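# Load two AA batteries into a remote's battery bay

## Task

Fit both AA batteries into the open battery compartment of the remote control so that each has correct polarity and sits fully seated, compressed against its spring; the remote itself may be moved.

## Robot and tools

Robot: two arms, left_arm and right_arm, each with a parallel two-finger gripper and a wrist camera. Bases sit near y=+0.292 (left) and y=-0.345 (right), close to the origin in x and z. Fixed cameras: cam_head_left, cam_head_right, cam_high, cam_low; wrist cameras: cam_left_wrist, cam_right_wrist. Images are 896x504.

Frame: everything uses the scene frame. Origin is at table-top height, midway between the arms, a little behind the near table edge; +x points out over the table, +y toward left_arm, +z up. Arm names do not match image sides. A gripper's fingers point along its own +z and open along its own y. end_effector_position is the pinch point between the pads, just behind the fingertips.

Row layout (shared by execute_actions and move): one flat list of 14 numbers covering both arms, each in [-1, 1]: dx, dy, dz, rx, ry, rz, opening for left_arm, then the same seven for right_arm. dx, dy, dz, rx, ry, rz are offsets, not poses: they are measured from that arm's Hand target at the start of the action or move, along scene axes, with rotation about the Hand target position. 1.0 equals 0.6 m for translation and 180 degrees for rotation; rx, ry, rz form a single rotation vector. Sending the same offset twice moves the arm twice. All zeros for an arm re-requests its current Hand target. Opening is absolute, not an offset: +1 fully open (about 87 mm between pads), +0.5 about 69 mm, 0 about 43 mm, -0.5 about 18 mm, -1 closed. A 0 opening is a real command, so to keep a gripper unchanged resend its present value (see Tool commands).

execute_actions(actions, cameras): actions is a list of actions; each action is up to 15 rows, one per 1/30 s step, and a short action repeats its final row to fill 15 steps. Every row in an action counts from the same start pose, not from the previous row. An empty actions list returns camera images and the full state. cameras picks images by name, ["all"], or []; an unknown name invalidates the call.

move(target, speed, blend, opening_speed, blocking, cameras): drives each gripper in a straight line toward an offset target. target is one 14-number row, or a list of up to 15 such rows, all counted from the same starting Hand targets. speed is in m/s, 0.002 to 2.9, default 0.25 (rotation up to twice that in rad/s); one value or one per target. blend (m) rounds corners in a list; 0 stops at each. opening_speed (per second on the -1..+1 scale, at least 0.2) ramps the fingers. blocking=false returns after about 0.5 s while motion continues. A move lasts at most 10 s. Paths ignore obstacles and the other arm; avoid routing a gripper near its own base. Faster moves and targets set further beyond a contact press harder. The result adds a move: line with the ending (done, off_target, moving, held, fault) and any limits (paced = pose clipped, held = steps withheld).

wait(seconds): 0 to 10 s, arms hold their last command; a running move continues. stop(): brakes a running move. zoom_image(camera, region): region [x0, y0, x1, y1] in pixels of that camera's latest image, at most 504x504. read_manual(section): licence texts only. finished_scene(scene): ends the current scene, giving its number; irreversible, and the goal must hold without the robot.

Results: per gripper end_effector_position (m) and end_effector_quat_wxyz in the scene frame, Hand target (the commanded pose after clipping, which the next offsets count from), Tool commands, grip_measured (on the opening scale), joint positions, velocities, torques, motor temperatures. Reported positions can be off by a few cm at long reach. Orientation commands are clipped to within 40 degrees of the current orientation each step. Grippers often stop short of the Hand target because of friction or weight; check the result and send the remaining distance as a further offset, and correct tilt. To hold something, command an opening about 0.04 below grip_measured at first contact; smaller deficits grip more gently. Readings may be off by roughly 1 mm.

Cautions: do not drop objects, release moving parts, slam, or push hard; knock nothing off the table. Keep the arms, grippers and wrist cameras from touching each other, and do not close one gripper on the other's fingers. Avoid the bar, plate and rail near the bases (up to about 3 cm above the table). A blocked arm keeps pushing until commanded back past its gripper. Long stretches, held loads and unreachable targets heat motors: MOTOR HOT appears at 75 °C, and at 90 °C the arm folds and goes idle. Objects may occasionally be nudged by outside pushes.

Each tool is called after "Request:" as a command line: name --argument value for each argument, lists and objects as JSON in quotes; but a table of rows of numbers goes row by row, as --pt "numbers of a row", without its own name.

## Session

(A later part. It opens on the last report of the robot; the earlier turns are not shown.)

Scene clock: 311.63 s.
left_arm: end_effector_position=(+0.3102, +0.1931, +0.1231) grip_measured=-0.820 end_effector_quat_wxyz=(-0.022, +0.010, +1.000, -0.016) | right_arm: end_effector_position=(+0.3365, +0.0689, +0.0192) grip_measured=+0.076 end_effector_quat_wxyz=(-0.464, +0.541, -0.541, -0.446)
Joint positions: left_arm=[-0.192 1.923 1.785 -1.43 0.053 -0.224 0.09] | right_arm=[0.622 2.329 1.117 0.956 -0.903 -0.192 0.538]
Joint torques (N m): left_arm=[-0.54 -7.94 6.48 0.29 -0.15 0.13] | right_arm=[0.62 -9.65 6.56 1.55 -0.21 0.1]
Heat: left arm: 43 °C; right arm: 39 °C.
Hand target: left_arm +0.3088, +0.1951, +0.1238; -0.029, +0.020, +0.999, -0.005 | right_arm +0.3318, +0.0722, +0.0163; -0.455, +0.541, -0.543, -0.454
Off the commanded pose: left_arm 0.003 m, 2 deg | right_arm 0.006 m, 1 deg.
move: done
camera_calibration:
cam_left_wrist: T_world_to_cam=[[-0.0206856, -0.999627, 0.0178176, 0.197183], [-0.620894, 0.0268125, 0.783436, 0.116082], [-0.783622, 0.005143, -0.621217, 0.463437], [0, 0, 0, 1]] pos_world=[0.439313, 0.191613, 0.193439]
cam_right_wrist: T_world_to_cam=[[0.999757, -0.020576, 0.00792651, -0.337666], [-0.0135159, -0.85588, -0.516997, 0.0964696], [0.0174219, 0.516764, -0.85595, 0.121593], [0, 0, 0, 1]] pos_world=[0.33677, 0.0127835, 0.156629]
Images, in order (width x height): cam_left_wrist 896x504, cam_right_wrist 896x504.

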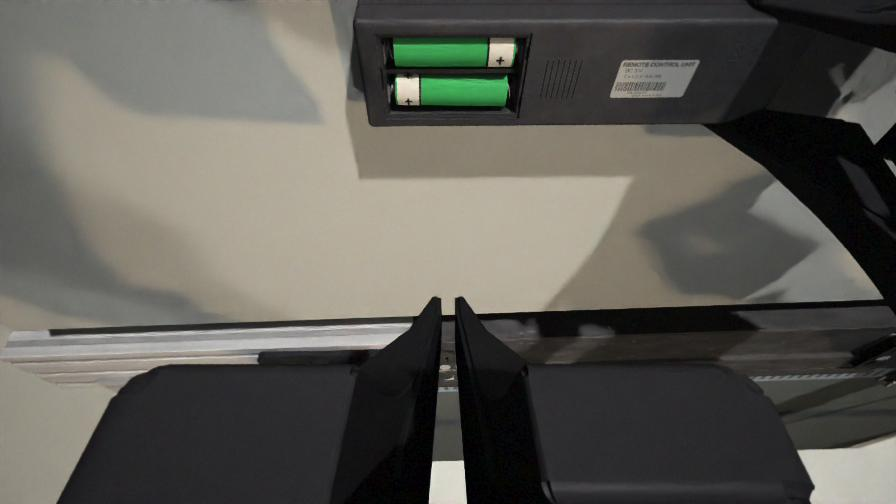

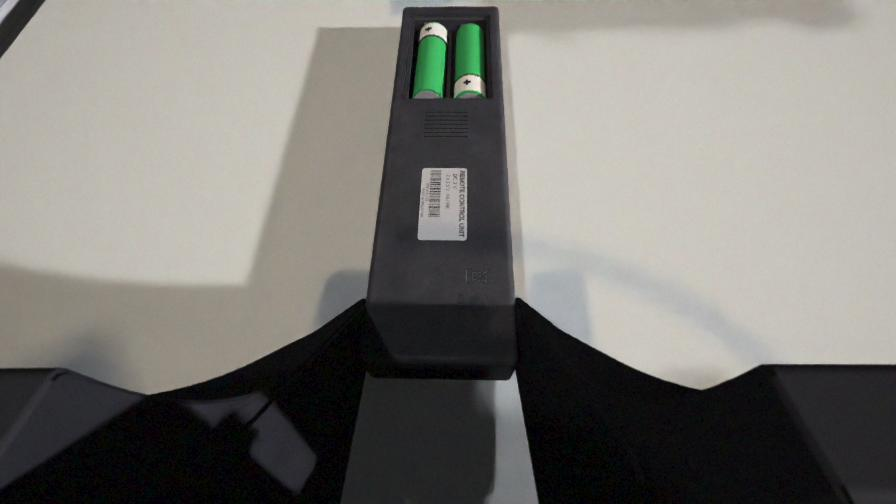

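Request:
move --pt "0 0 0.05 0 0 0 -0.82 0.004 -0.004 0.004 0 0 0 0.4" --pt "0 0 0.05 0 0 0 -0.82 0.004 -0.15 0.02 0 0 0 0.4" --speed 0.12 --opening_speed 0.5 --cameras '["cam_right_wrist","cam_left_wrist"]'

Request:
zoom_image --camera "cam_right_wrist" --region '[380, 0, 530, 150]'

Request:
zoom_image --camera "cam_left_wrist" --region '[350, 10, 550, 150]'

Scene clock: 315.00 s.
left_arm: end_effector_position=(+0.3107, +0.1927, +0.1532) grip_measured=-0.820 end_effector_quat_wxyz=(-0.021, +0.011, +1.000, -0.016) | right_arm: end_effector_position=(+0.3350, -0.0165, +0.0186) grip_measured=+0.400 end_effector_quat_wxyz=(-0.451, +0.536, -0.551, -0.453)
Joint positions: left_arm=[-0.192 1.94 1.929 -1.554 0.053 -0.222 0.09] | right_arm=[0.436 2.218 0.924 0.926 -1.086 -0.283 0.7]
Joint torques (N m): left_arm=[-0.38 -8.03 6.26 0.27 -0.15 0.13] | right_arm=[-0.69 -11.92 4.67 1.37 -0.32 -0.15]
Heat: left arm: 43 °C; right arm: 39 °C.
Hand target: left_arm +0.3088, +0.1951, +0.1538; -0.029, +0.020, +0.999, -0.005 | right_arm +0.3343, -0.0178, +0.0283; -0.455, +0.541, -0.543, -0.454
Off the commanded pose: left_arm 0.003 m, 2 deg | right_arm 0.010 m, 1 deg.
joint sent to its limit (left arm) — joint 4 (wrist pitch), lower limit. The joint targets still meet the commanded pose.
move: done
camera_calibration:
cam_left_wrist: T_world_to_cam=[[-0.0222798, -0.999579, 0.0185805, 0.196563], [-0.623244, 0.0284185, 0.781511, 0.0935453], [-0.78171, 0.00583171, -0.623615, 0.482194], [0, 0, 0, 1]] pos_world=[0.439617, 0.19101, 0.223944]
cam_right_wrist: T_world_to_cam=[[0.999483, -0.0175226, -0.0269632, -0.337212], [-0.0287798, -0.861485, -0.506967, 0.0279011], [-0.014345, 0.507481, -0.861543, 0.175797], [0, 0, 0, 1]] pos_world=[0.340362, -0.0710864, 0.15651]
Images, in order (width x height): cam_left_wrist 896x504, cam_right_wrist 896x504.

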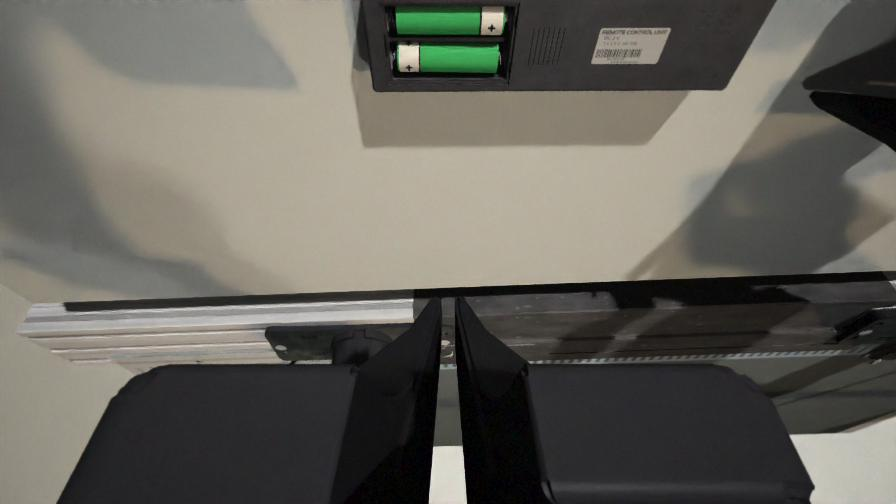

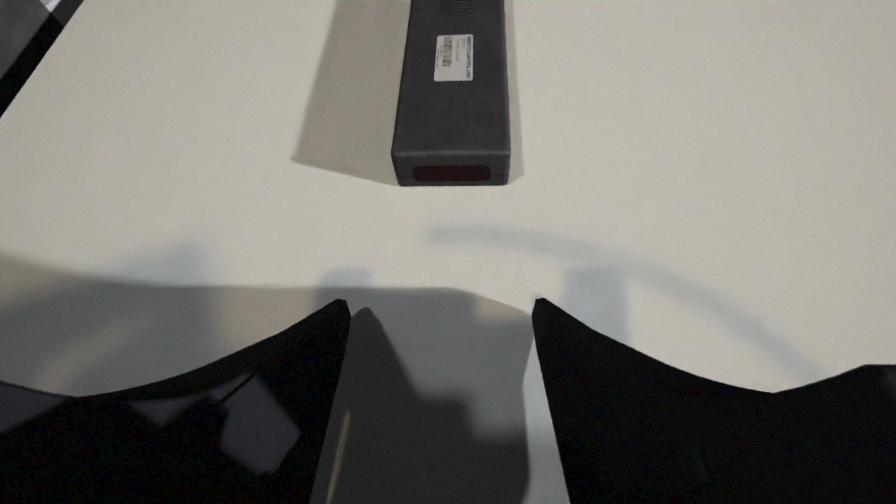

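Scaled by 3.360 from the camera's 896x504 image, which has a finer 1280x720 frame.

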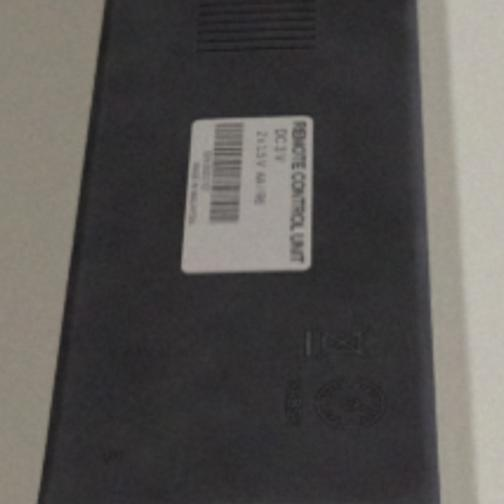

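Scaled by 2.520 from the camera's 896x504 image, which has a finer 1280x720 frame.

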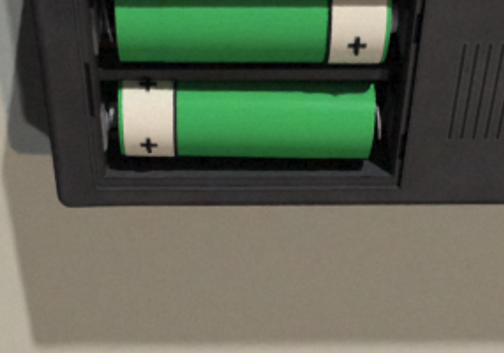

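Request:
move --pt "0.04 -0.03 -0.09 0 0 0.5 -0.82 0 0 0 0 0 0 0.4" --speed 0.3 --cameras '["cam_left_wrist"]'

Request:
zoom_image --camera "cam_left_wrist" --region '[370, 120, 560, 350]'

Scene clock: 319.57 s.
left_arm: end_effector_position=(+0.3322, +0.1786, +0.0931) grip_measured=-0.820 end_effector_quat_wxyz=(+0.022, +0.688, -0.725, +0.010) | right_arm: end_effector_position=(+0.3350, -0.0165, +0.0185) grip_measured=+0.400 end_effector_quat_wxyz=(-0.451, +0.537, -0.550, -0.453)
Joint positions: left_arm=[-0.121 1.807 1.508 -1.244 0.062 -1.692 0.09] | right_arm=[0.436 2.218 0.924 0.926 -1.086 -0.284 0.7]
Joint torques (N m): left_arm=[0.1 -10.1 4.42 0.62 0.09 -0.19] | right_arm=[-0.7 -11.97 4.7 1.35 -0.35 -0.16]
Heat: left arm: 44 °C; right arm: 40 °C.
Hand target: left_arm +0.3328, +0.1770, +0.0998; +0.017, +0.693, -0.721, +0.024 | right_arm +0.3343, -0.0178, +0.0283; -0.455, +0.541, -0.543, -0.454
Off the commanded pose: left_arm 0.007 m, 2 deg | right_arm 0.010 m, 1 deg.
move: done
camera_calibration:
cam_left_wrist: T_world_to_cam=[[0.998078, -0.054484, -0.0295164, -0.319149], [-0.0106166, -0.619648, 0.784808, 0.0662102], [-0.0610492, -0.782986, -0.619036, 0.362664], [0, 0, 0, 1]] pos_world=[0.341379, 0.307599, 0.163119]
Images, in order (width x height): cam_left_wrist 896x504.

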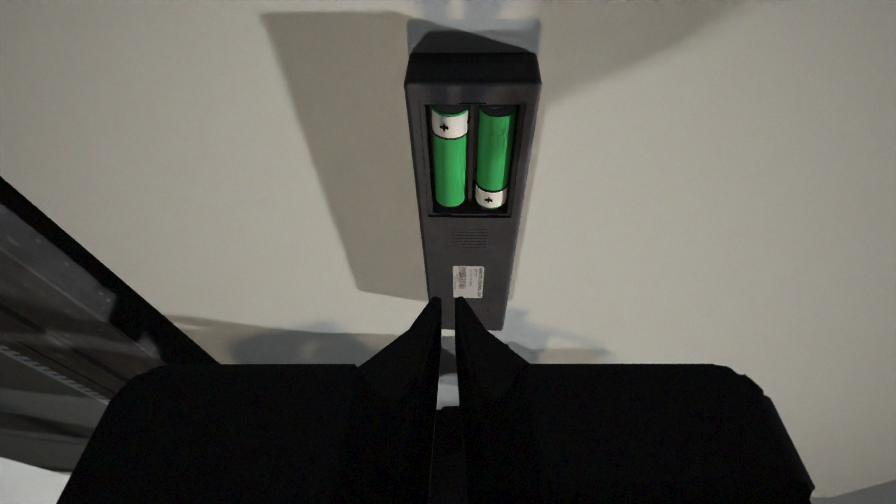

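Scaled by 2.191 from the camera's 896x504 image, which has a finer 1280x720 frame.

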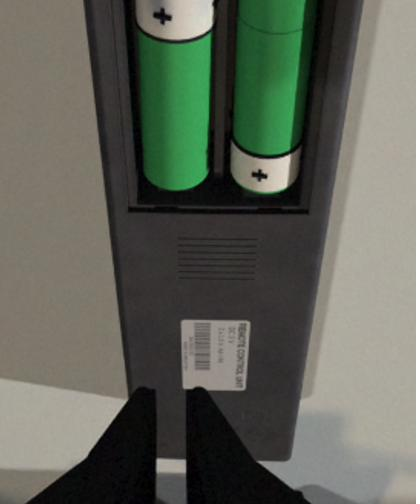

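Request:
move --pt "0.002 0.006 -0.085 0 0 0 -0.85 0 0 0 0 0 0 0.4" --pt "0.002 0.006 -0.13 0 0 0 -0.85 0 0 0 0 0 0 0.4" --speed '[0.15,0.05]' --cameras '["cam_left_wrist"]'

Request:
zoom_image --camera "cam_left_wrist" --region '[370, 180, 560, 410]'

Scene clock: 322.87 s.
left_arm: end_effector_position=(+0.3320, +0.1781, +0.0336) grip_measured=-0.850 end_effector_quat_wxyz=(+0.017, +0.688, -0.725, +0.025) | right_arm: end_effector_position=(+0.3350, -0.0165, +0.0185) grip_measured=+0.400 end_effector_quat_wxyz=(-0.451, +0.537, -0.550, -0.453)
Joint positions: left_arm=[-0.12 1.827 1.29 -0.976 0.072 -1.692 0.075] | right_arm=[0.436 2.218 0.924 0.926 -1.086 -0.284 0.7]
Joint torques (N m): left_arm=[0.76 -6.39 3.32 1.04 0 -0.08] | right_arm=[-0.58 -11.92 4.78 1.35 -0.32 -0.14]
Heat: left arm: 44 °C; right arm: 40 °C.
Hand target: left_arm +0.3341, +0.1807, +0.0219; +0.017, +0.693, -0.721, +0.024 | right_arm +0.3343, -0.0178, +0.0283; -0.455, +0.541, -0.543, -0.454
Off the commanded pose: left_arm 0.012 m, 1 deg | right_arm 0.010 m, 1 deg.
move: off_target (left_arm)
camera_calibration:
cam_left_wrist: T_world_to_cam=[[0.99854, -0.054008, -0.000763074, -0.321905], [-0.0322871, -0.608154, 0.793162, 0.117402], [-0.0433012, -0.791979, -0.60901, 0.320799], [0, 0, 0, 1]] pos_world=[0.339117, 0.308079, 0.102006]
Images, in order (width x height): cam_left_wrist 896x504.

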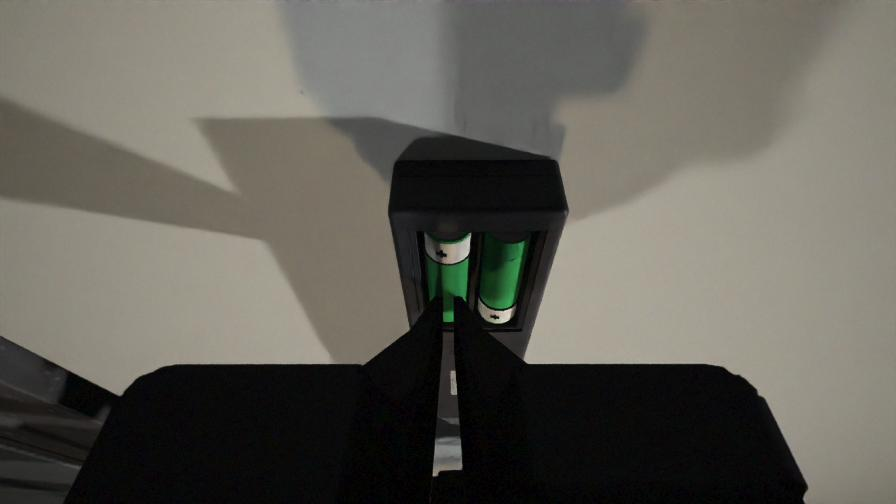

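Scaled by 2.191 from the camera's 896x504 image, which has a finer 1280x720 frame.

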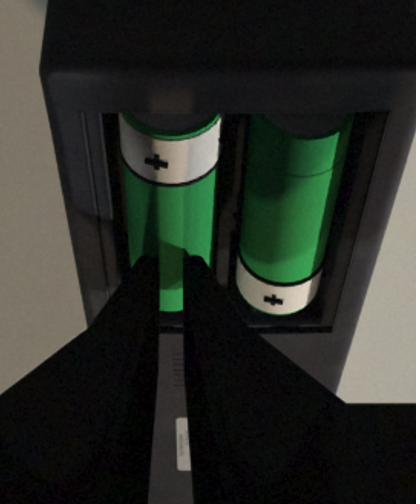

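Request:
move --pt "0.002 0 -0.03 0 0 0 -0.85 0 0 0 0 0 0 0.4" --speed '[0.05]'

Request:
move --pt "0.002 0.0 0.05 0 0 0 -0.85 0 0 0 0 0 0 0.4" --pt "0.002 0.058 0.05 0 0 0 -0.85 0 0 0 0 0 0 0.4" --pt "0.002 0.058 -0.0 0 0 0 -0.85 0 0 0 0 0 0 0.4" --speed '[0.1,0.15,0.05]' --cameras '["cam_left_wrist"]'

Request:
zoom_image --camera "cam_left_wrist" --region '[370, 180, 560, 410]'

Scene clock: 323.87 s.
left_arm: end_effector_position=(+0.3320, +0.1781, +0.0327) grip_measured=-0.850 end_effector_quat_wxyz=(+0.021, +0.691, -0.722, +0.035) | right_arm: end_effector_position=(+0.3350, -0.0165, +0.0185) grip_measured=+0.400 end_effector_quat_wxyz=(-0.451, +0.537, -0.550, -0.453)
Joint positions: left_arm=[-0.111 1.819 1.271 -0.954 0.089 -1.692 0.075] | right_arm=[0.436 2.218 0.924 0.926 -1.086 -0.284 0.7]
Joint torques (N m): left_arm=[-0.03 -3.74 1.8 1.53 -0.22 -0.06] | right_arm=[-0.65 -11.97 4.67 1.37 -0.34 -0.15]
Heat: left arm: 44 °C; right arm: 40 °C.
Hand target: left_arm +0.3352, +0.1807, +0.0038; +0.017, +0.693, -0.721, +0.024 | right_arm +0.3343, -0.0178, +0.0283; -0.455, +0.541, -0.543, -0.454
Off the commanded pose: left_arm 0.029 m, 1 deg | right_arm 0.010 m, 1 deg.
move: off_target (left_arm)

Scene clock: 326.23 s.
left_arm: end_effector_position=(+0.3417, +0.2101, +0.0335) grip_measured=-0.850 end_effector_quat_wxyz=(+0.012, +0.693, -0.720, +0.048) | right_arm: end_effector_position=(+0.3350, -0.0165, +0.0185) grip_measured=+0.400 end_effector_quat_wxyz=(-0.451, +0.537, -0.550, -0.453)
Joint positions: left_arm=[-0.01 1.814 1.263 -0.928 0.101 -1.599 0.075] | right_arm=[0.436 2.218 0.924 0.926 -1.086 -0.284 0.7]
Joint torques (N m): left_arm=[0.18 -3.88 1.66 1.23 -0.24 0.06] | right_arm=[-0.69 -11.95 4.74 1.36 -0.33 -0.16]
Heat: left arm: 44 °C; right arm: 41 °C.
Hand target: left_arm +0.3365, +0.2155, +0.0039; +0.017, +0.693, -0.720, +0.024 | right_arm +0.3343, -0.0178, +0.0283; -0.455, +0.541, -0.543, -0.454
Off the commanded pose: left_arm 0.031 m, 3 deg | right_arm 0.010 m, 1 deg.
move: off_target (left_arm)
camera_calibration:
cam_left_wrist: T_world_to_cam=[[0.998507, -0.0382596, 0.0389967, -0.334497], [-0.0540495, -0.587966, 0.807078, 0.140041], [-0.00794965, -0.80798, -0.589156, 0.337022], [0, 0, 0, 1]] pos_world=[0.344246, 0.341849, 0.0985792]
Images, in order (width x height): cam_left_wrist 896x504.

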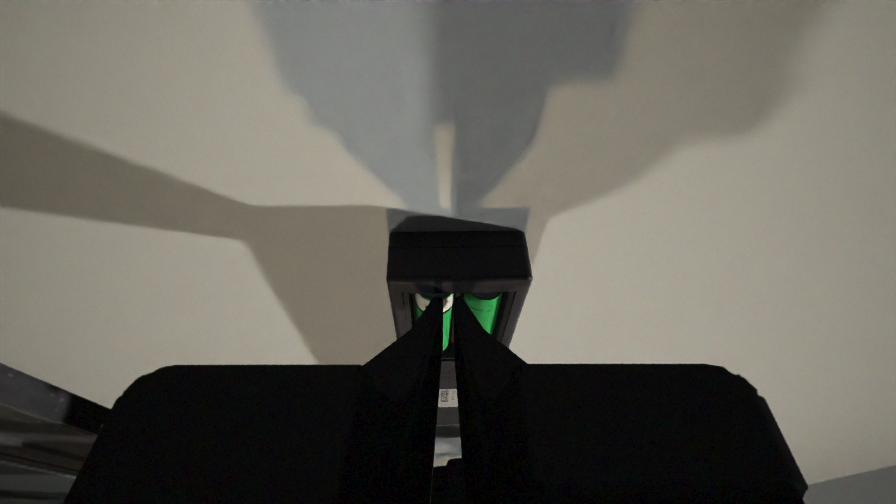

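Scaled by 2.191 from the camera's 896x504 image, which has a finer 1280x720 frame.

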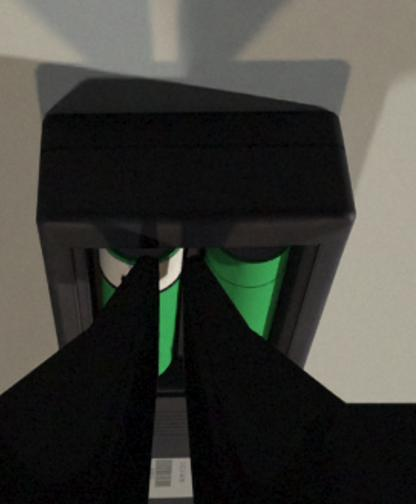

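Request:
move --pt "0 0 0.06 0 0 0 -0.85 0 0 0 0 0 0 0.4" --pt "-0.007 0.0 0.06 0 0 0 -0.85 0 0 0 0 0 0 0.4" --pt "-0.007 -0.002 0.025 0 0 0 -0.85 0 0 0 0 0 0 0.4" --speed '[0.1,0.1,0.06]' --cameras '["cam_left_wrist"]'

Request:
zoom_image --camera "cam_left_wrist" --region '[370, 180, 560, 410]'

Scene clock: 328.40 s.
left_arm: end_effector_position=(+0.3325, +0.2097, +0.0338) grip_measured=-0.850 end_effector_quat_wxyz=(+0.026, +0.693, -0.719, +0.036) | right_arm: end_effector_position=(+0.3350, -0.0165, +0.0185) grip_measured=+0.400 end_effector_quat_wxyz=(-0.451, +0.537, -0.550, -0.453)
Joint positions: left_arm=[-0.011 1.814 1.265 -0.969 0.105 -1.598 0.075] | right_arm=[0.436 2.218 0.924 0.926 -1.086 -0.284 0.7]
Joint torques (N m): left_arm=[-0.1 -6.28 2.76 1.09 -0.32 -0.01] | right_arm=[-0.62 -11.99 4.71 1.36 -0.33 -0.15]
Heat: left arm: 43 °C; right arm: 41 °C.
Hand target: left_arm +0.3322, +0.2143, +0.0188; +0.017, +0.693, -0.721, +0.024 | right_arm +0.3343, -0.0178, +0.0283; -0.455, +0.541, -0.543, -0.454
Off the commanded pose: left_arm 0.016 m, 2 deg | right_arm 0.010 m, 1 deg.
move: off_target (left_arm)
camera_calibration:
cam_left_wrist: T_world_to_cam=[[0.999247, -0.038791, 0.000418226, -0.324126], [-0.0230956, -0.586207, 0.809832, 0.128336], [-0.031169, -0.809232, -0.586661, 0.344756], [0, 0, 0, 1]] pos_world=[0.337592, 0.341646, 0.0984595]
Images, in order (width x height): cam_left_wrist 896x504.

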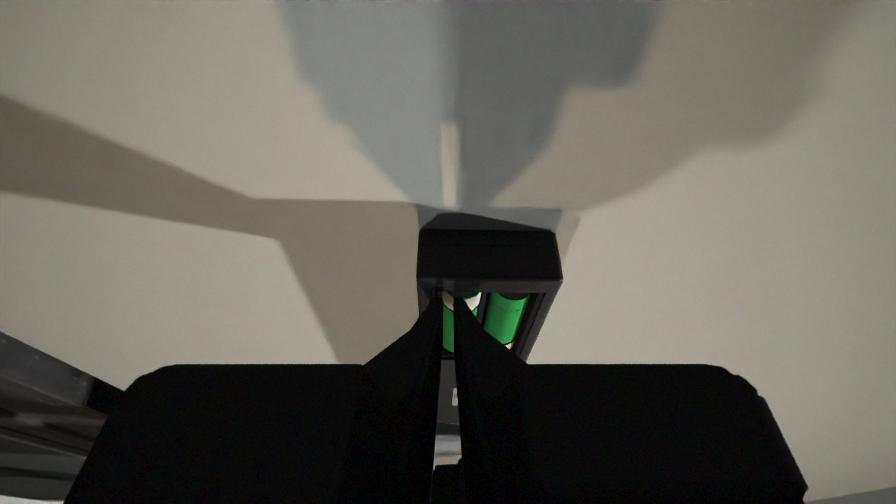

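Scaled by 2.191 from the camera's 896x504 image, which has a finer 1280x720 frame.

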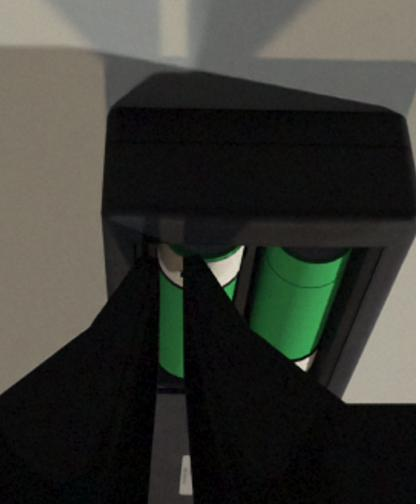

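Request:
move --pt "0 0 0.04 0 0 0 -0.85 0 0 0 0 0 0 0.4" --pt "0.0072 0.0 0.04 0 0 0 -0.85 0 0 0 0 0 0 0.4" --pt "0.0072 -0.002 -0.015 0 0 0 -0.85 0 0 0 0 0 0 0.4" --speed '[0.1,0.1,0.05]' --cameras '["cam_left_wrist"]'

Request:
zoom_image --camera "cam_left_wrist" --region '[370, 180, 560, 410]'

Scene clock: 330.67 s.
left_arm: end_effector_position=(+0.3376, +0.2094, +0.0329) grip_measured=-0.850 end_effector_quat_wxyz=(+0.021, +0.693, -0.720, +0.040) | right_arm: end_effector_position=(+0.3350, -0.0165, +0.0185) grip_measured=+0.400 end_effector_quat_wxyz=(-0.451, +0.537, -0.550, -0.453)
Joint positions: left_arm=[-0.012 1.822 1.271 -0.954 0.104 -1.598 0.075] | right_arm=[0.436 2.218 0.924 0.926 -1.086 -0.284 0.7]
Joint torques (N m): left_arm=[-0.39 -4.98 2.18 1.27 -0.28 -0.03] | right_arm=[-0.64 -11.93 4.77 1.35 -0.33 -0.14]
Heat: left arm: 43 °C; right arm: 41 °C.
Hand target: left_arm +0.3366, +0.2130, +0.0099; +0.017, +0.693, -0.721, +0.024 | right_arm +0.3343, -0.0178, +0.0283; -0.455, +0.541, -0.543, -0.454
Off the commanded pose: left_arm 0.023 m, 2 deg | right_arm 0.010 m, 1 deg.
move: off_target (left_arm)
camera_calibration:
cam_left_wrist: T_world_to_cam=[[0.999113, -0.0397913, 0.0138135, -0.329376], [-0.0345533, -0.586735, 0.809042, 0.133078], [-0.0240879, -0.808801, -0.587589, 0.341705], [0, 0, 0, 1]] pos_world=[0.341912, 0.341346, 0.097666]
Images, in order (width x height): cam_left_wrist 896x504.

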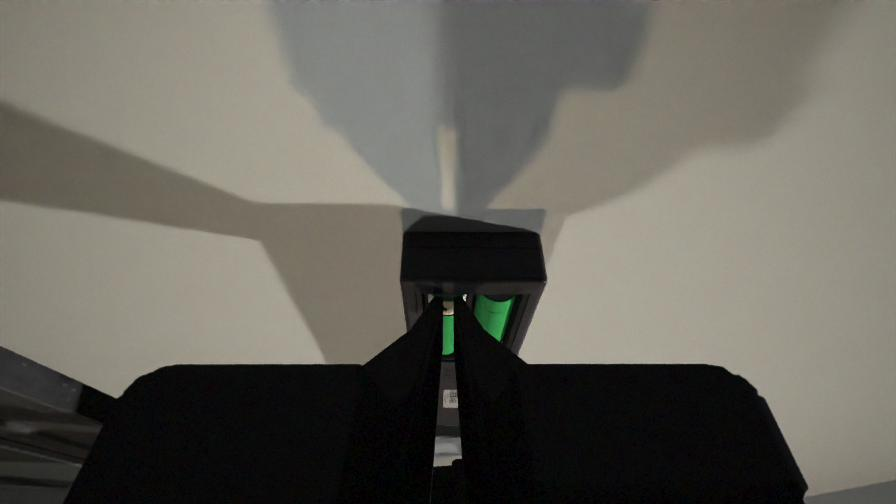

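Scaled by 2.191 from the camera's 896x504 image, which has a finer 1280x720 frame.

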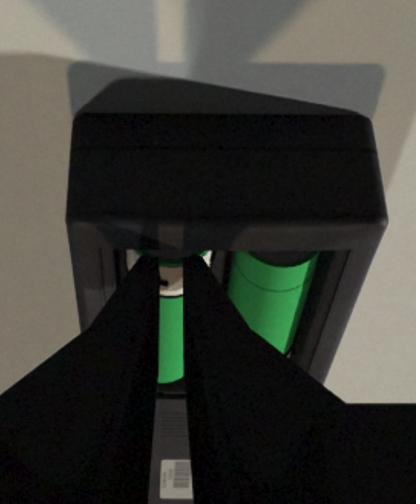

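Request:
move --pt "0 0 -0.022 0 0 0 -0.85 0 0 0 0 0 0 0.4" --speed '[0.05]'

Request:
move --pt "0 0 0.08 0 0 0 -0.85 0 0 0 0 0 0 0.4" --pt "0 -0.01 0.17 0 0 0 -0.85 0 0 0 0 0 0 0.4" --speed '[0.1,0.2]' --cameras '["cam_left_wrist","cam_high","cam_head_left"]'

Request:
zoom_image --camera "cam_left_wrist" --region '[370, 100, 560, 280]'

Scene clock: 331.67 s.
left_arm: end_effector_position=(+0.3374, +0.2094, +0.0324) grip_measured=-0.850 end_effector_quat_wxyz=(+0.016, +0.692, -0.720, +0.046) | right_arm: end_effector_position=(+0.3350, -0.0165, +0.0185) grip_measured=+0.400 end_effector_quat_wxyz=(-0.451, +0.537, -0.550, -0.453)
Joint positions: left_arm=[-0.012 1.808 1.25 -0.93 0.104 -1.598 0.075] | right_arm=[0.436 2.218 0.924 0.926 -1.086 -0.284 0.7]
Joint torques (N m): left_arm=[-0.35 -2.65 1.44 1.54 -0.29 -0.03] | right_arm=[-0.61 -11.9 4.77 1.35 -0.33 -0.15]
Heat: left arm: 43 °C; right arm: 41 °C.
Hand target: left_arm +0.3366, +0.2131, -0.0033; +0.017, +0.693, -0.721, +0.024 | right_arm +0.3343, -0.0178, +0.0283; -0.455, +0.541, -0.543, -0.454
Off the commanded pose: left_arm 0.036 m, 3 deg | right_arm 0.010 m, 1 deg.
move: off_target (left_arm)

Scene clock: 333.73 s.
left_arm: end_effector_position=(+0.3388, +0.2058, +0.0919) grip_measured=-0.850 end_effector_quat_wxyz=(+0.025, +0.690, -0.723, +0.030) | right_arm: end_effector_position=(+0.3350, -0.0165, +0.0185) grip_measured=+0.400 end_effector_quat_wxyz=(-0.451, +0.537, -0.550, -0.453)
Joint positions: left_arm=[-0.023 1.795 1.48 -1.208 0.095 -1.601 0.075] | right_arm=[0.436 2.218 0.924 0.926 -1.086 -0.284 0.7]
Joint torques (N m): left_arm=[-0.49 -9.02 6.16 0.28 -0.2 -0.16] | right_arm=[-0.62 -11.95 4.66 1.37 -0.33 -0.14]
Motor temperatures (°C): left_arm=[21 43 34 22 22 24 23] | right_arm=[22 42 33 32 21 21 22]
Heat: left arm: 43 °C; right arm: 42 °C.
Hand target: left_arm +0.3366, +0.2071, +0.0987; +0.017, +0.693, -0.721, +0.024 | right_arm +0.3343, -0.0178, +0.0283; -0.455, +0.541, -0.543, -0.454
Off the commanded pose: left_arm 0.007 m, 1 deg | right_arm 0.010 m, 1 deg.
move: done
camera_calibration:
cam_left_wrist: T_world_to_cam=[[0.998833, -0.0480611, -0.00472454, -0.328152], [-0.0247723, -0.593884, 0.804169, 0.0817738], [-0.0414551, -0.803114, -0.594382, 0.378854], [0, 0, 0, 1]] pos_world=[0.3455, 0.337056, 0.157874]
Images, in order (width x height): cam_head_left 896x504, cam_high 896x504, cam_left_wrist 896x504.

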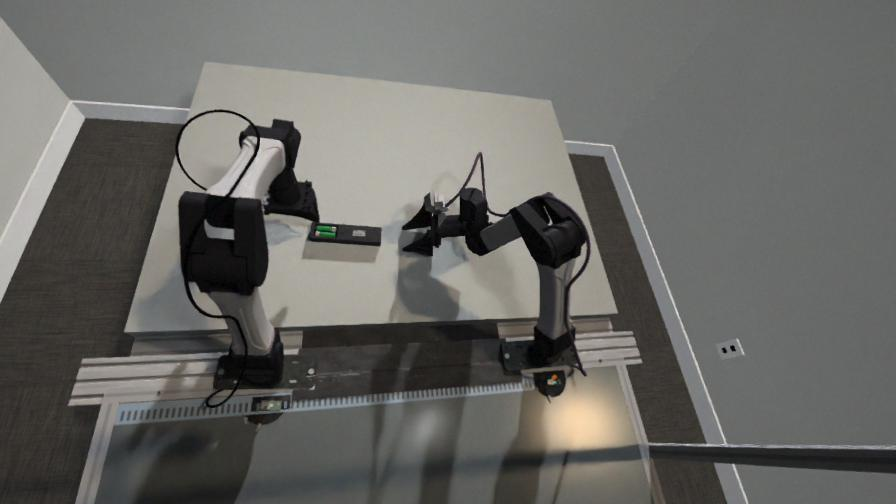

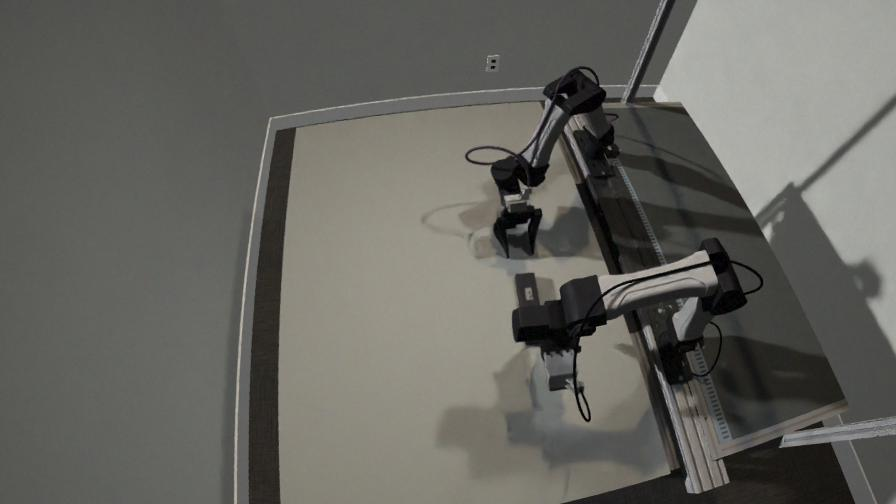

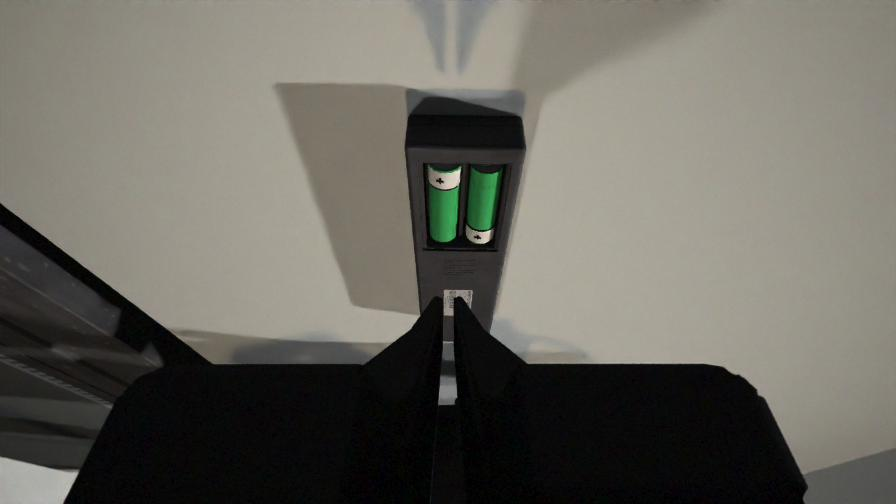

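Scaled by 2.653 from the camera's 896x504 image, which has a finer 1280x720 frame.

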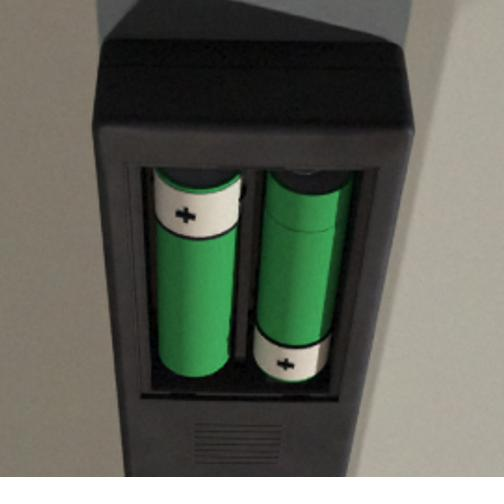

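Request:
finished_scene --scene 2

The scene is finished: the task was done.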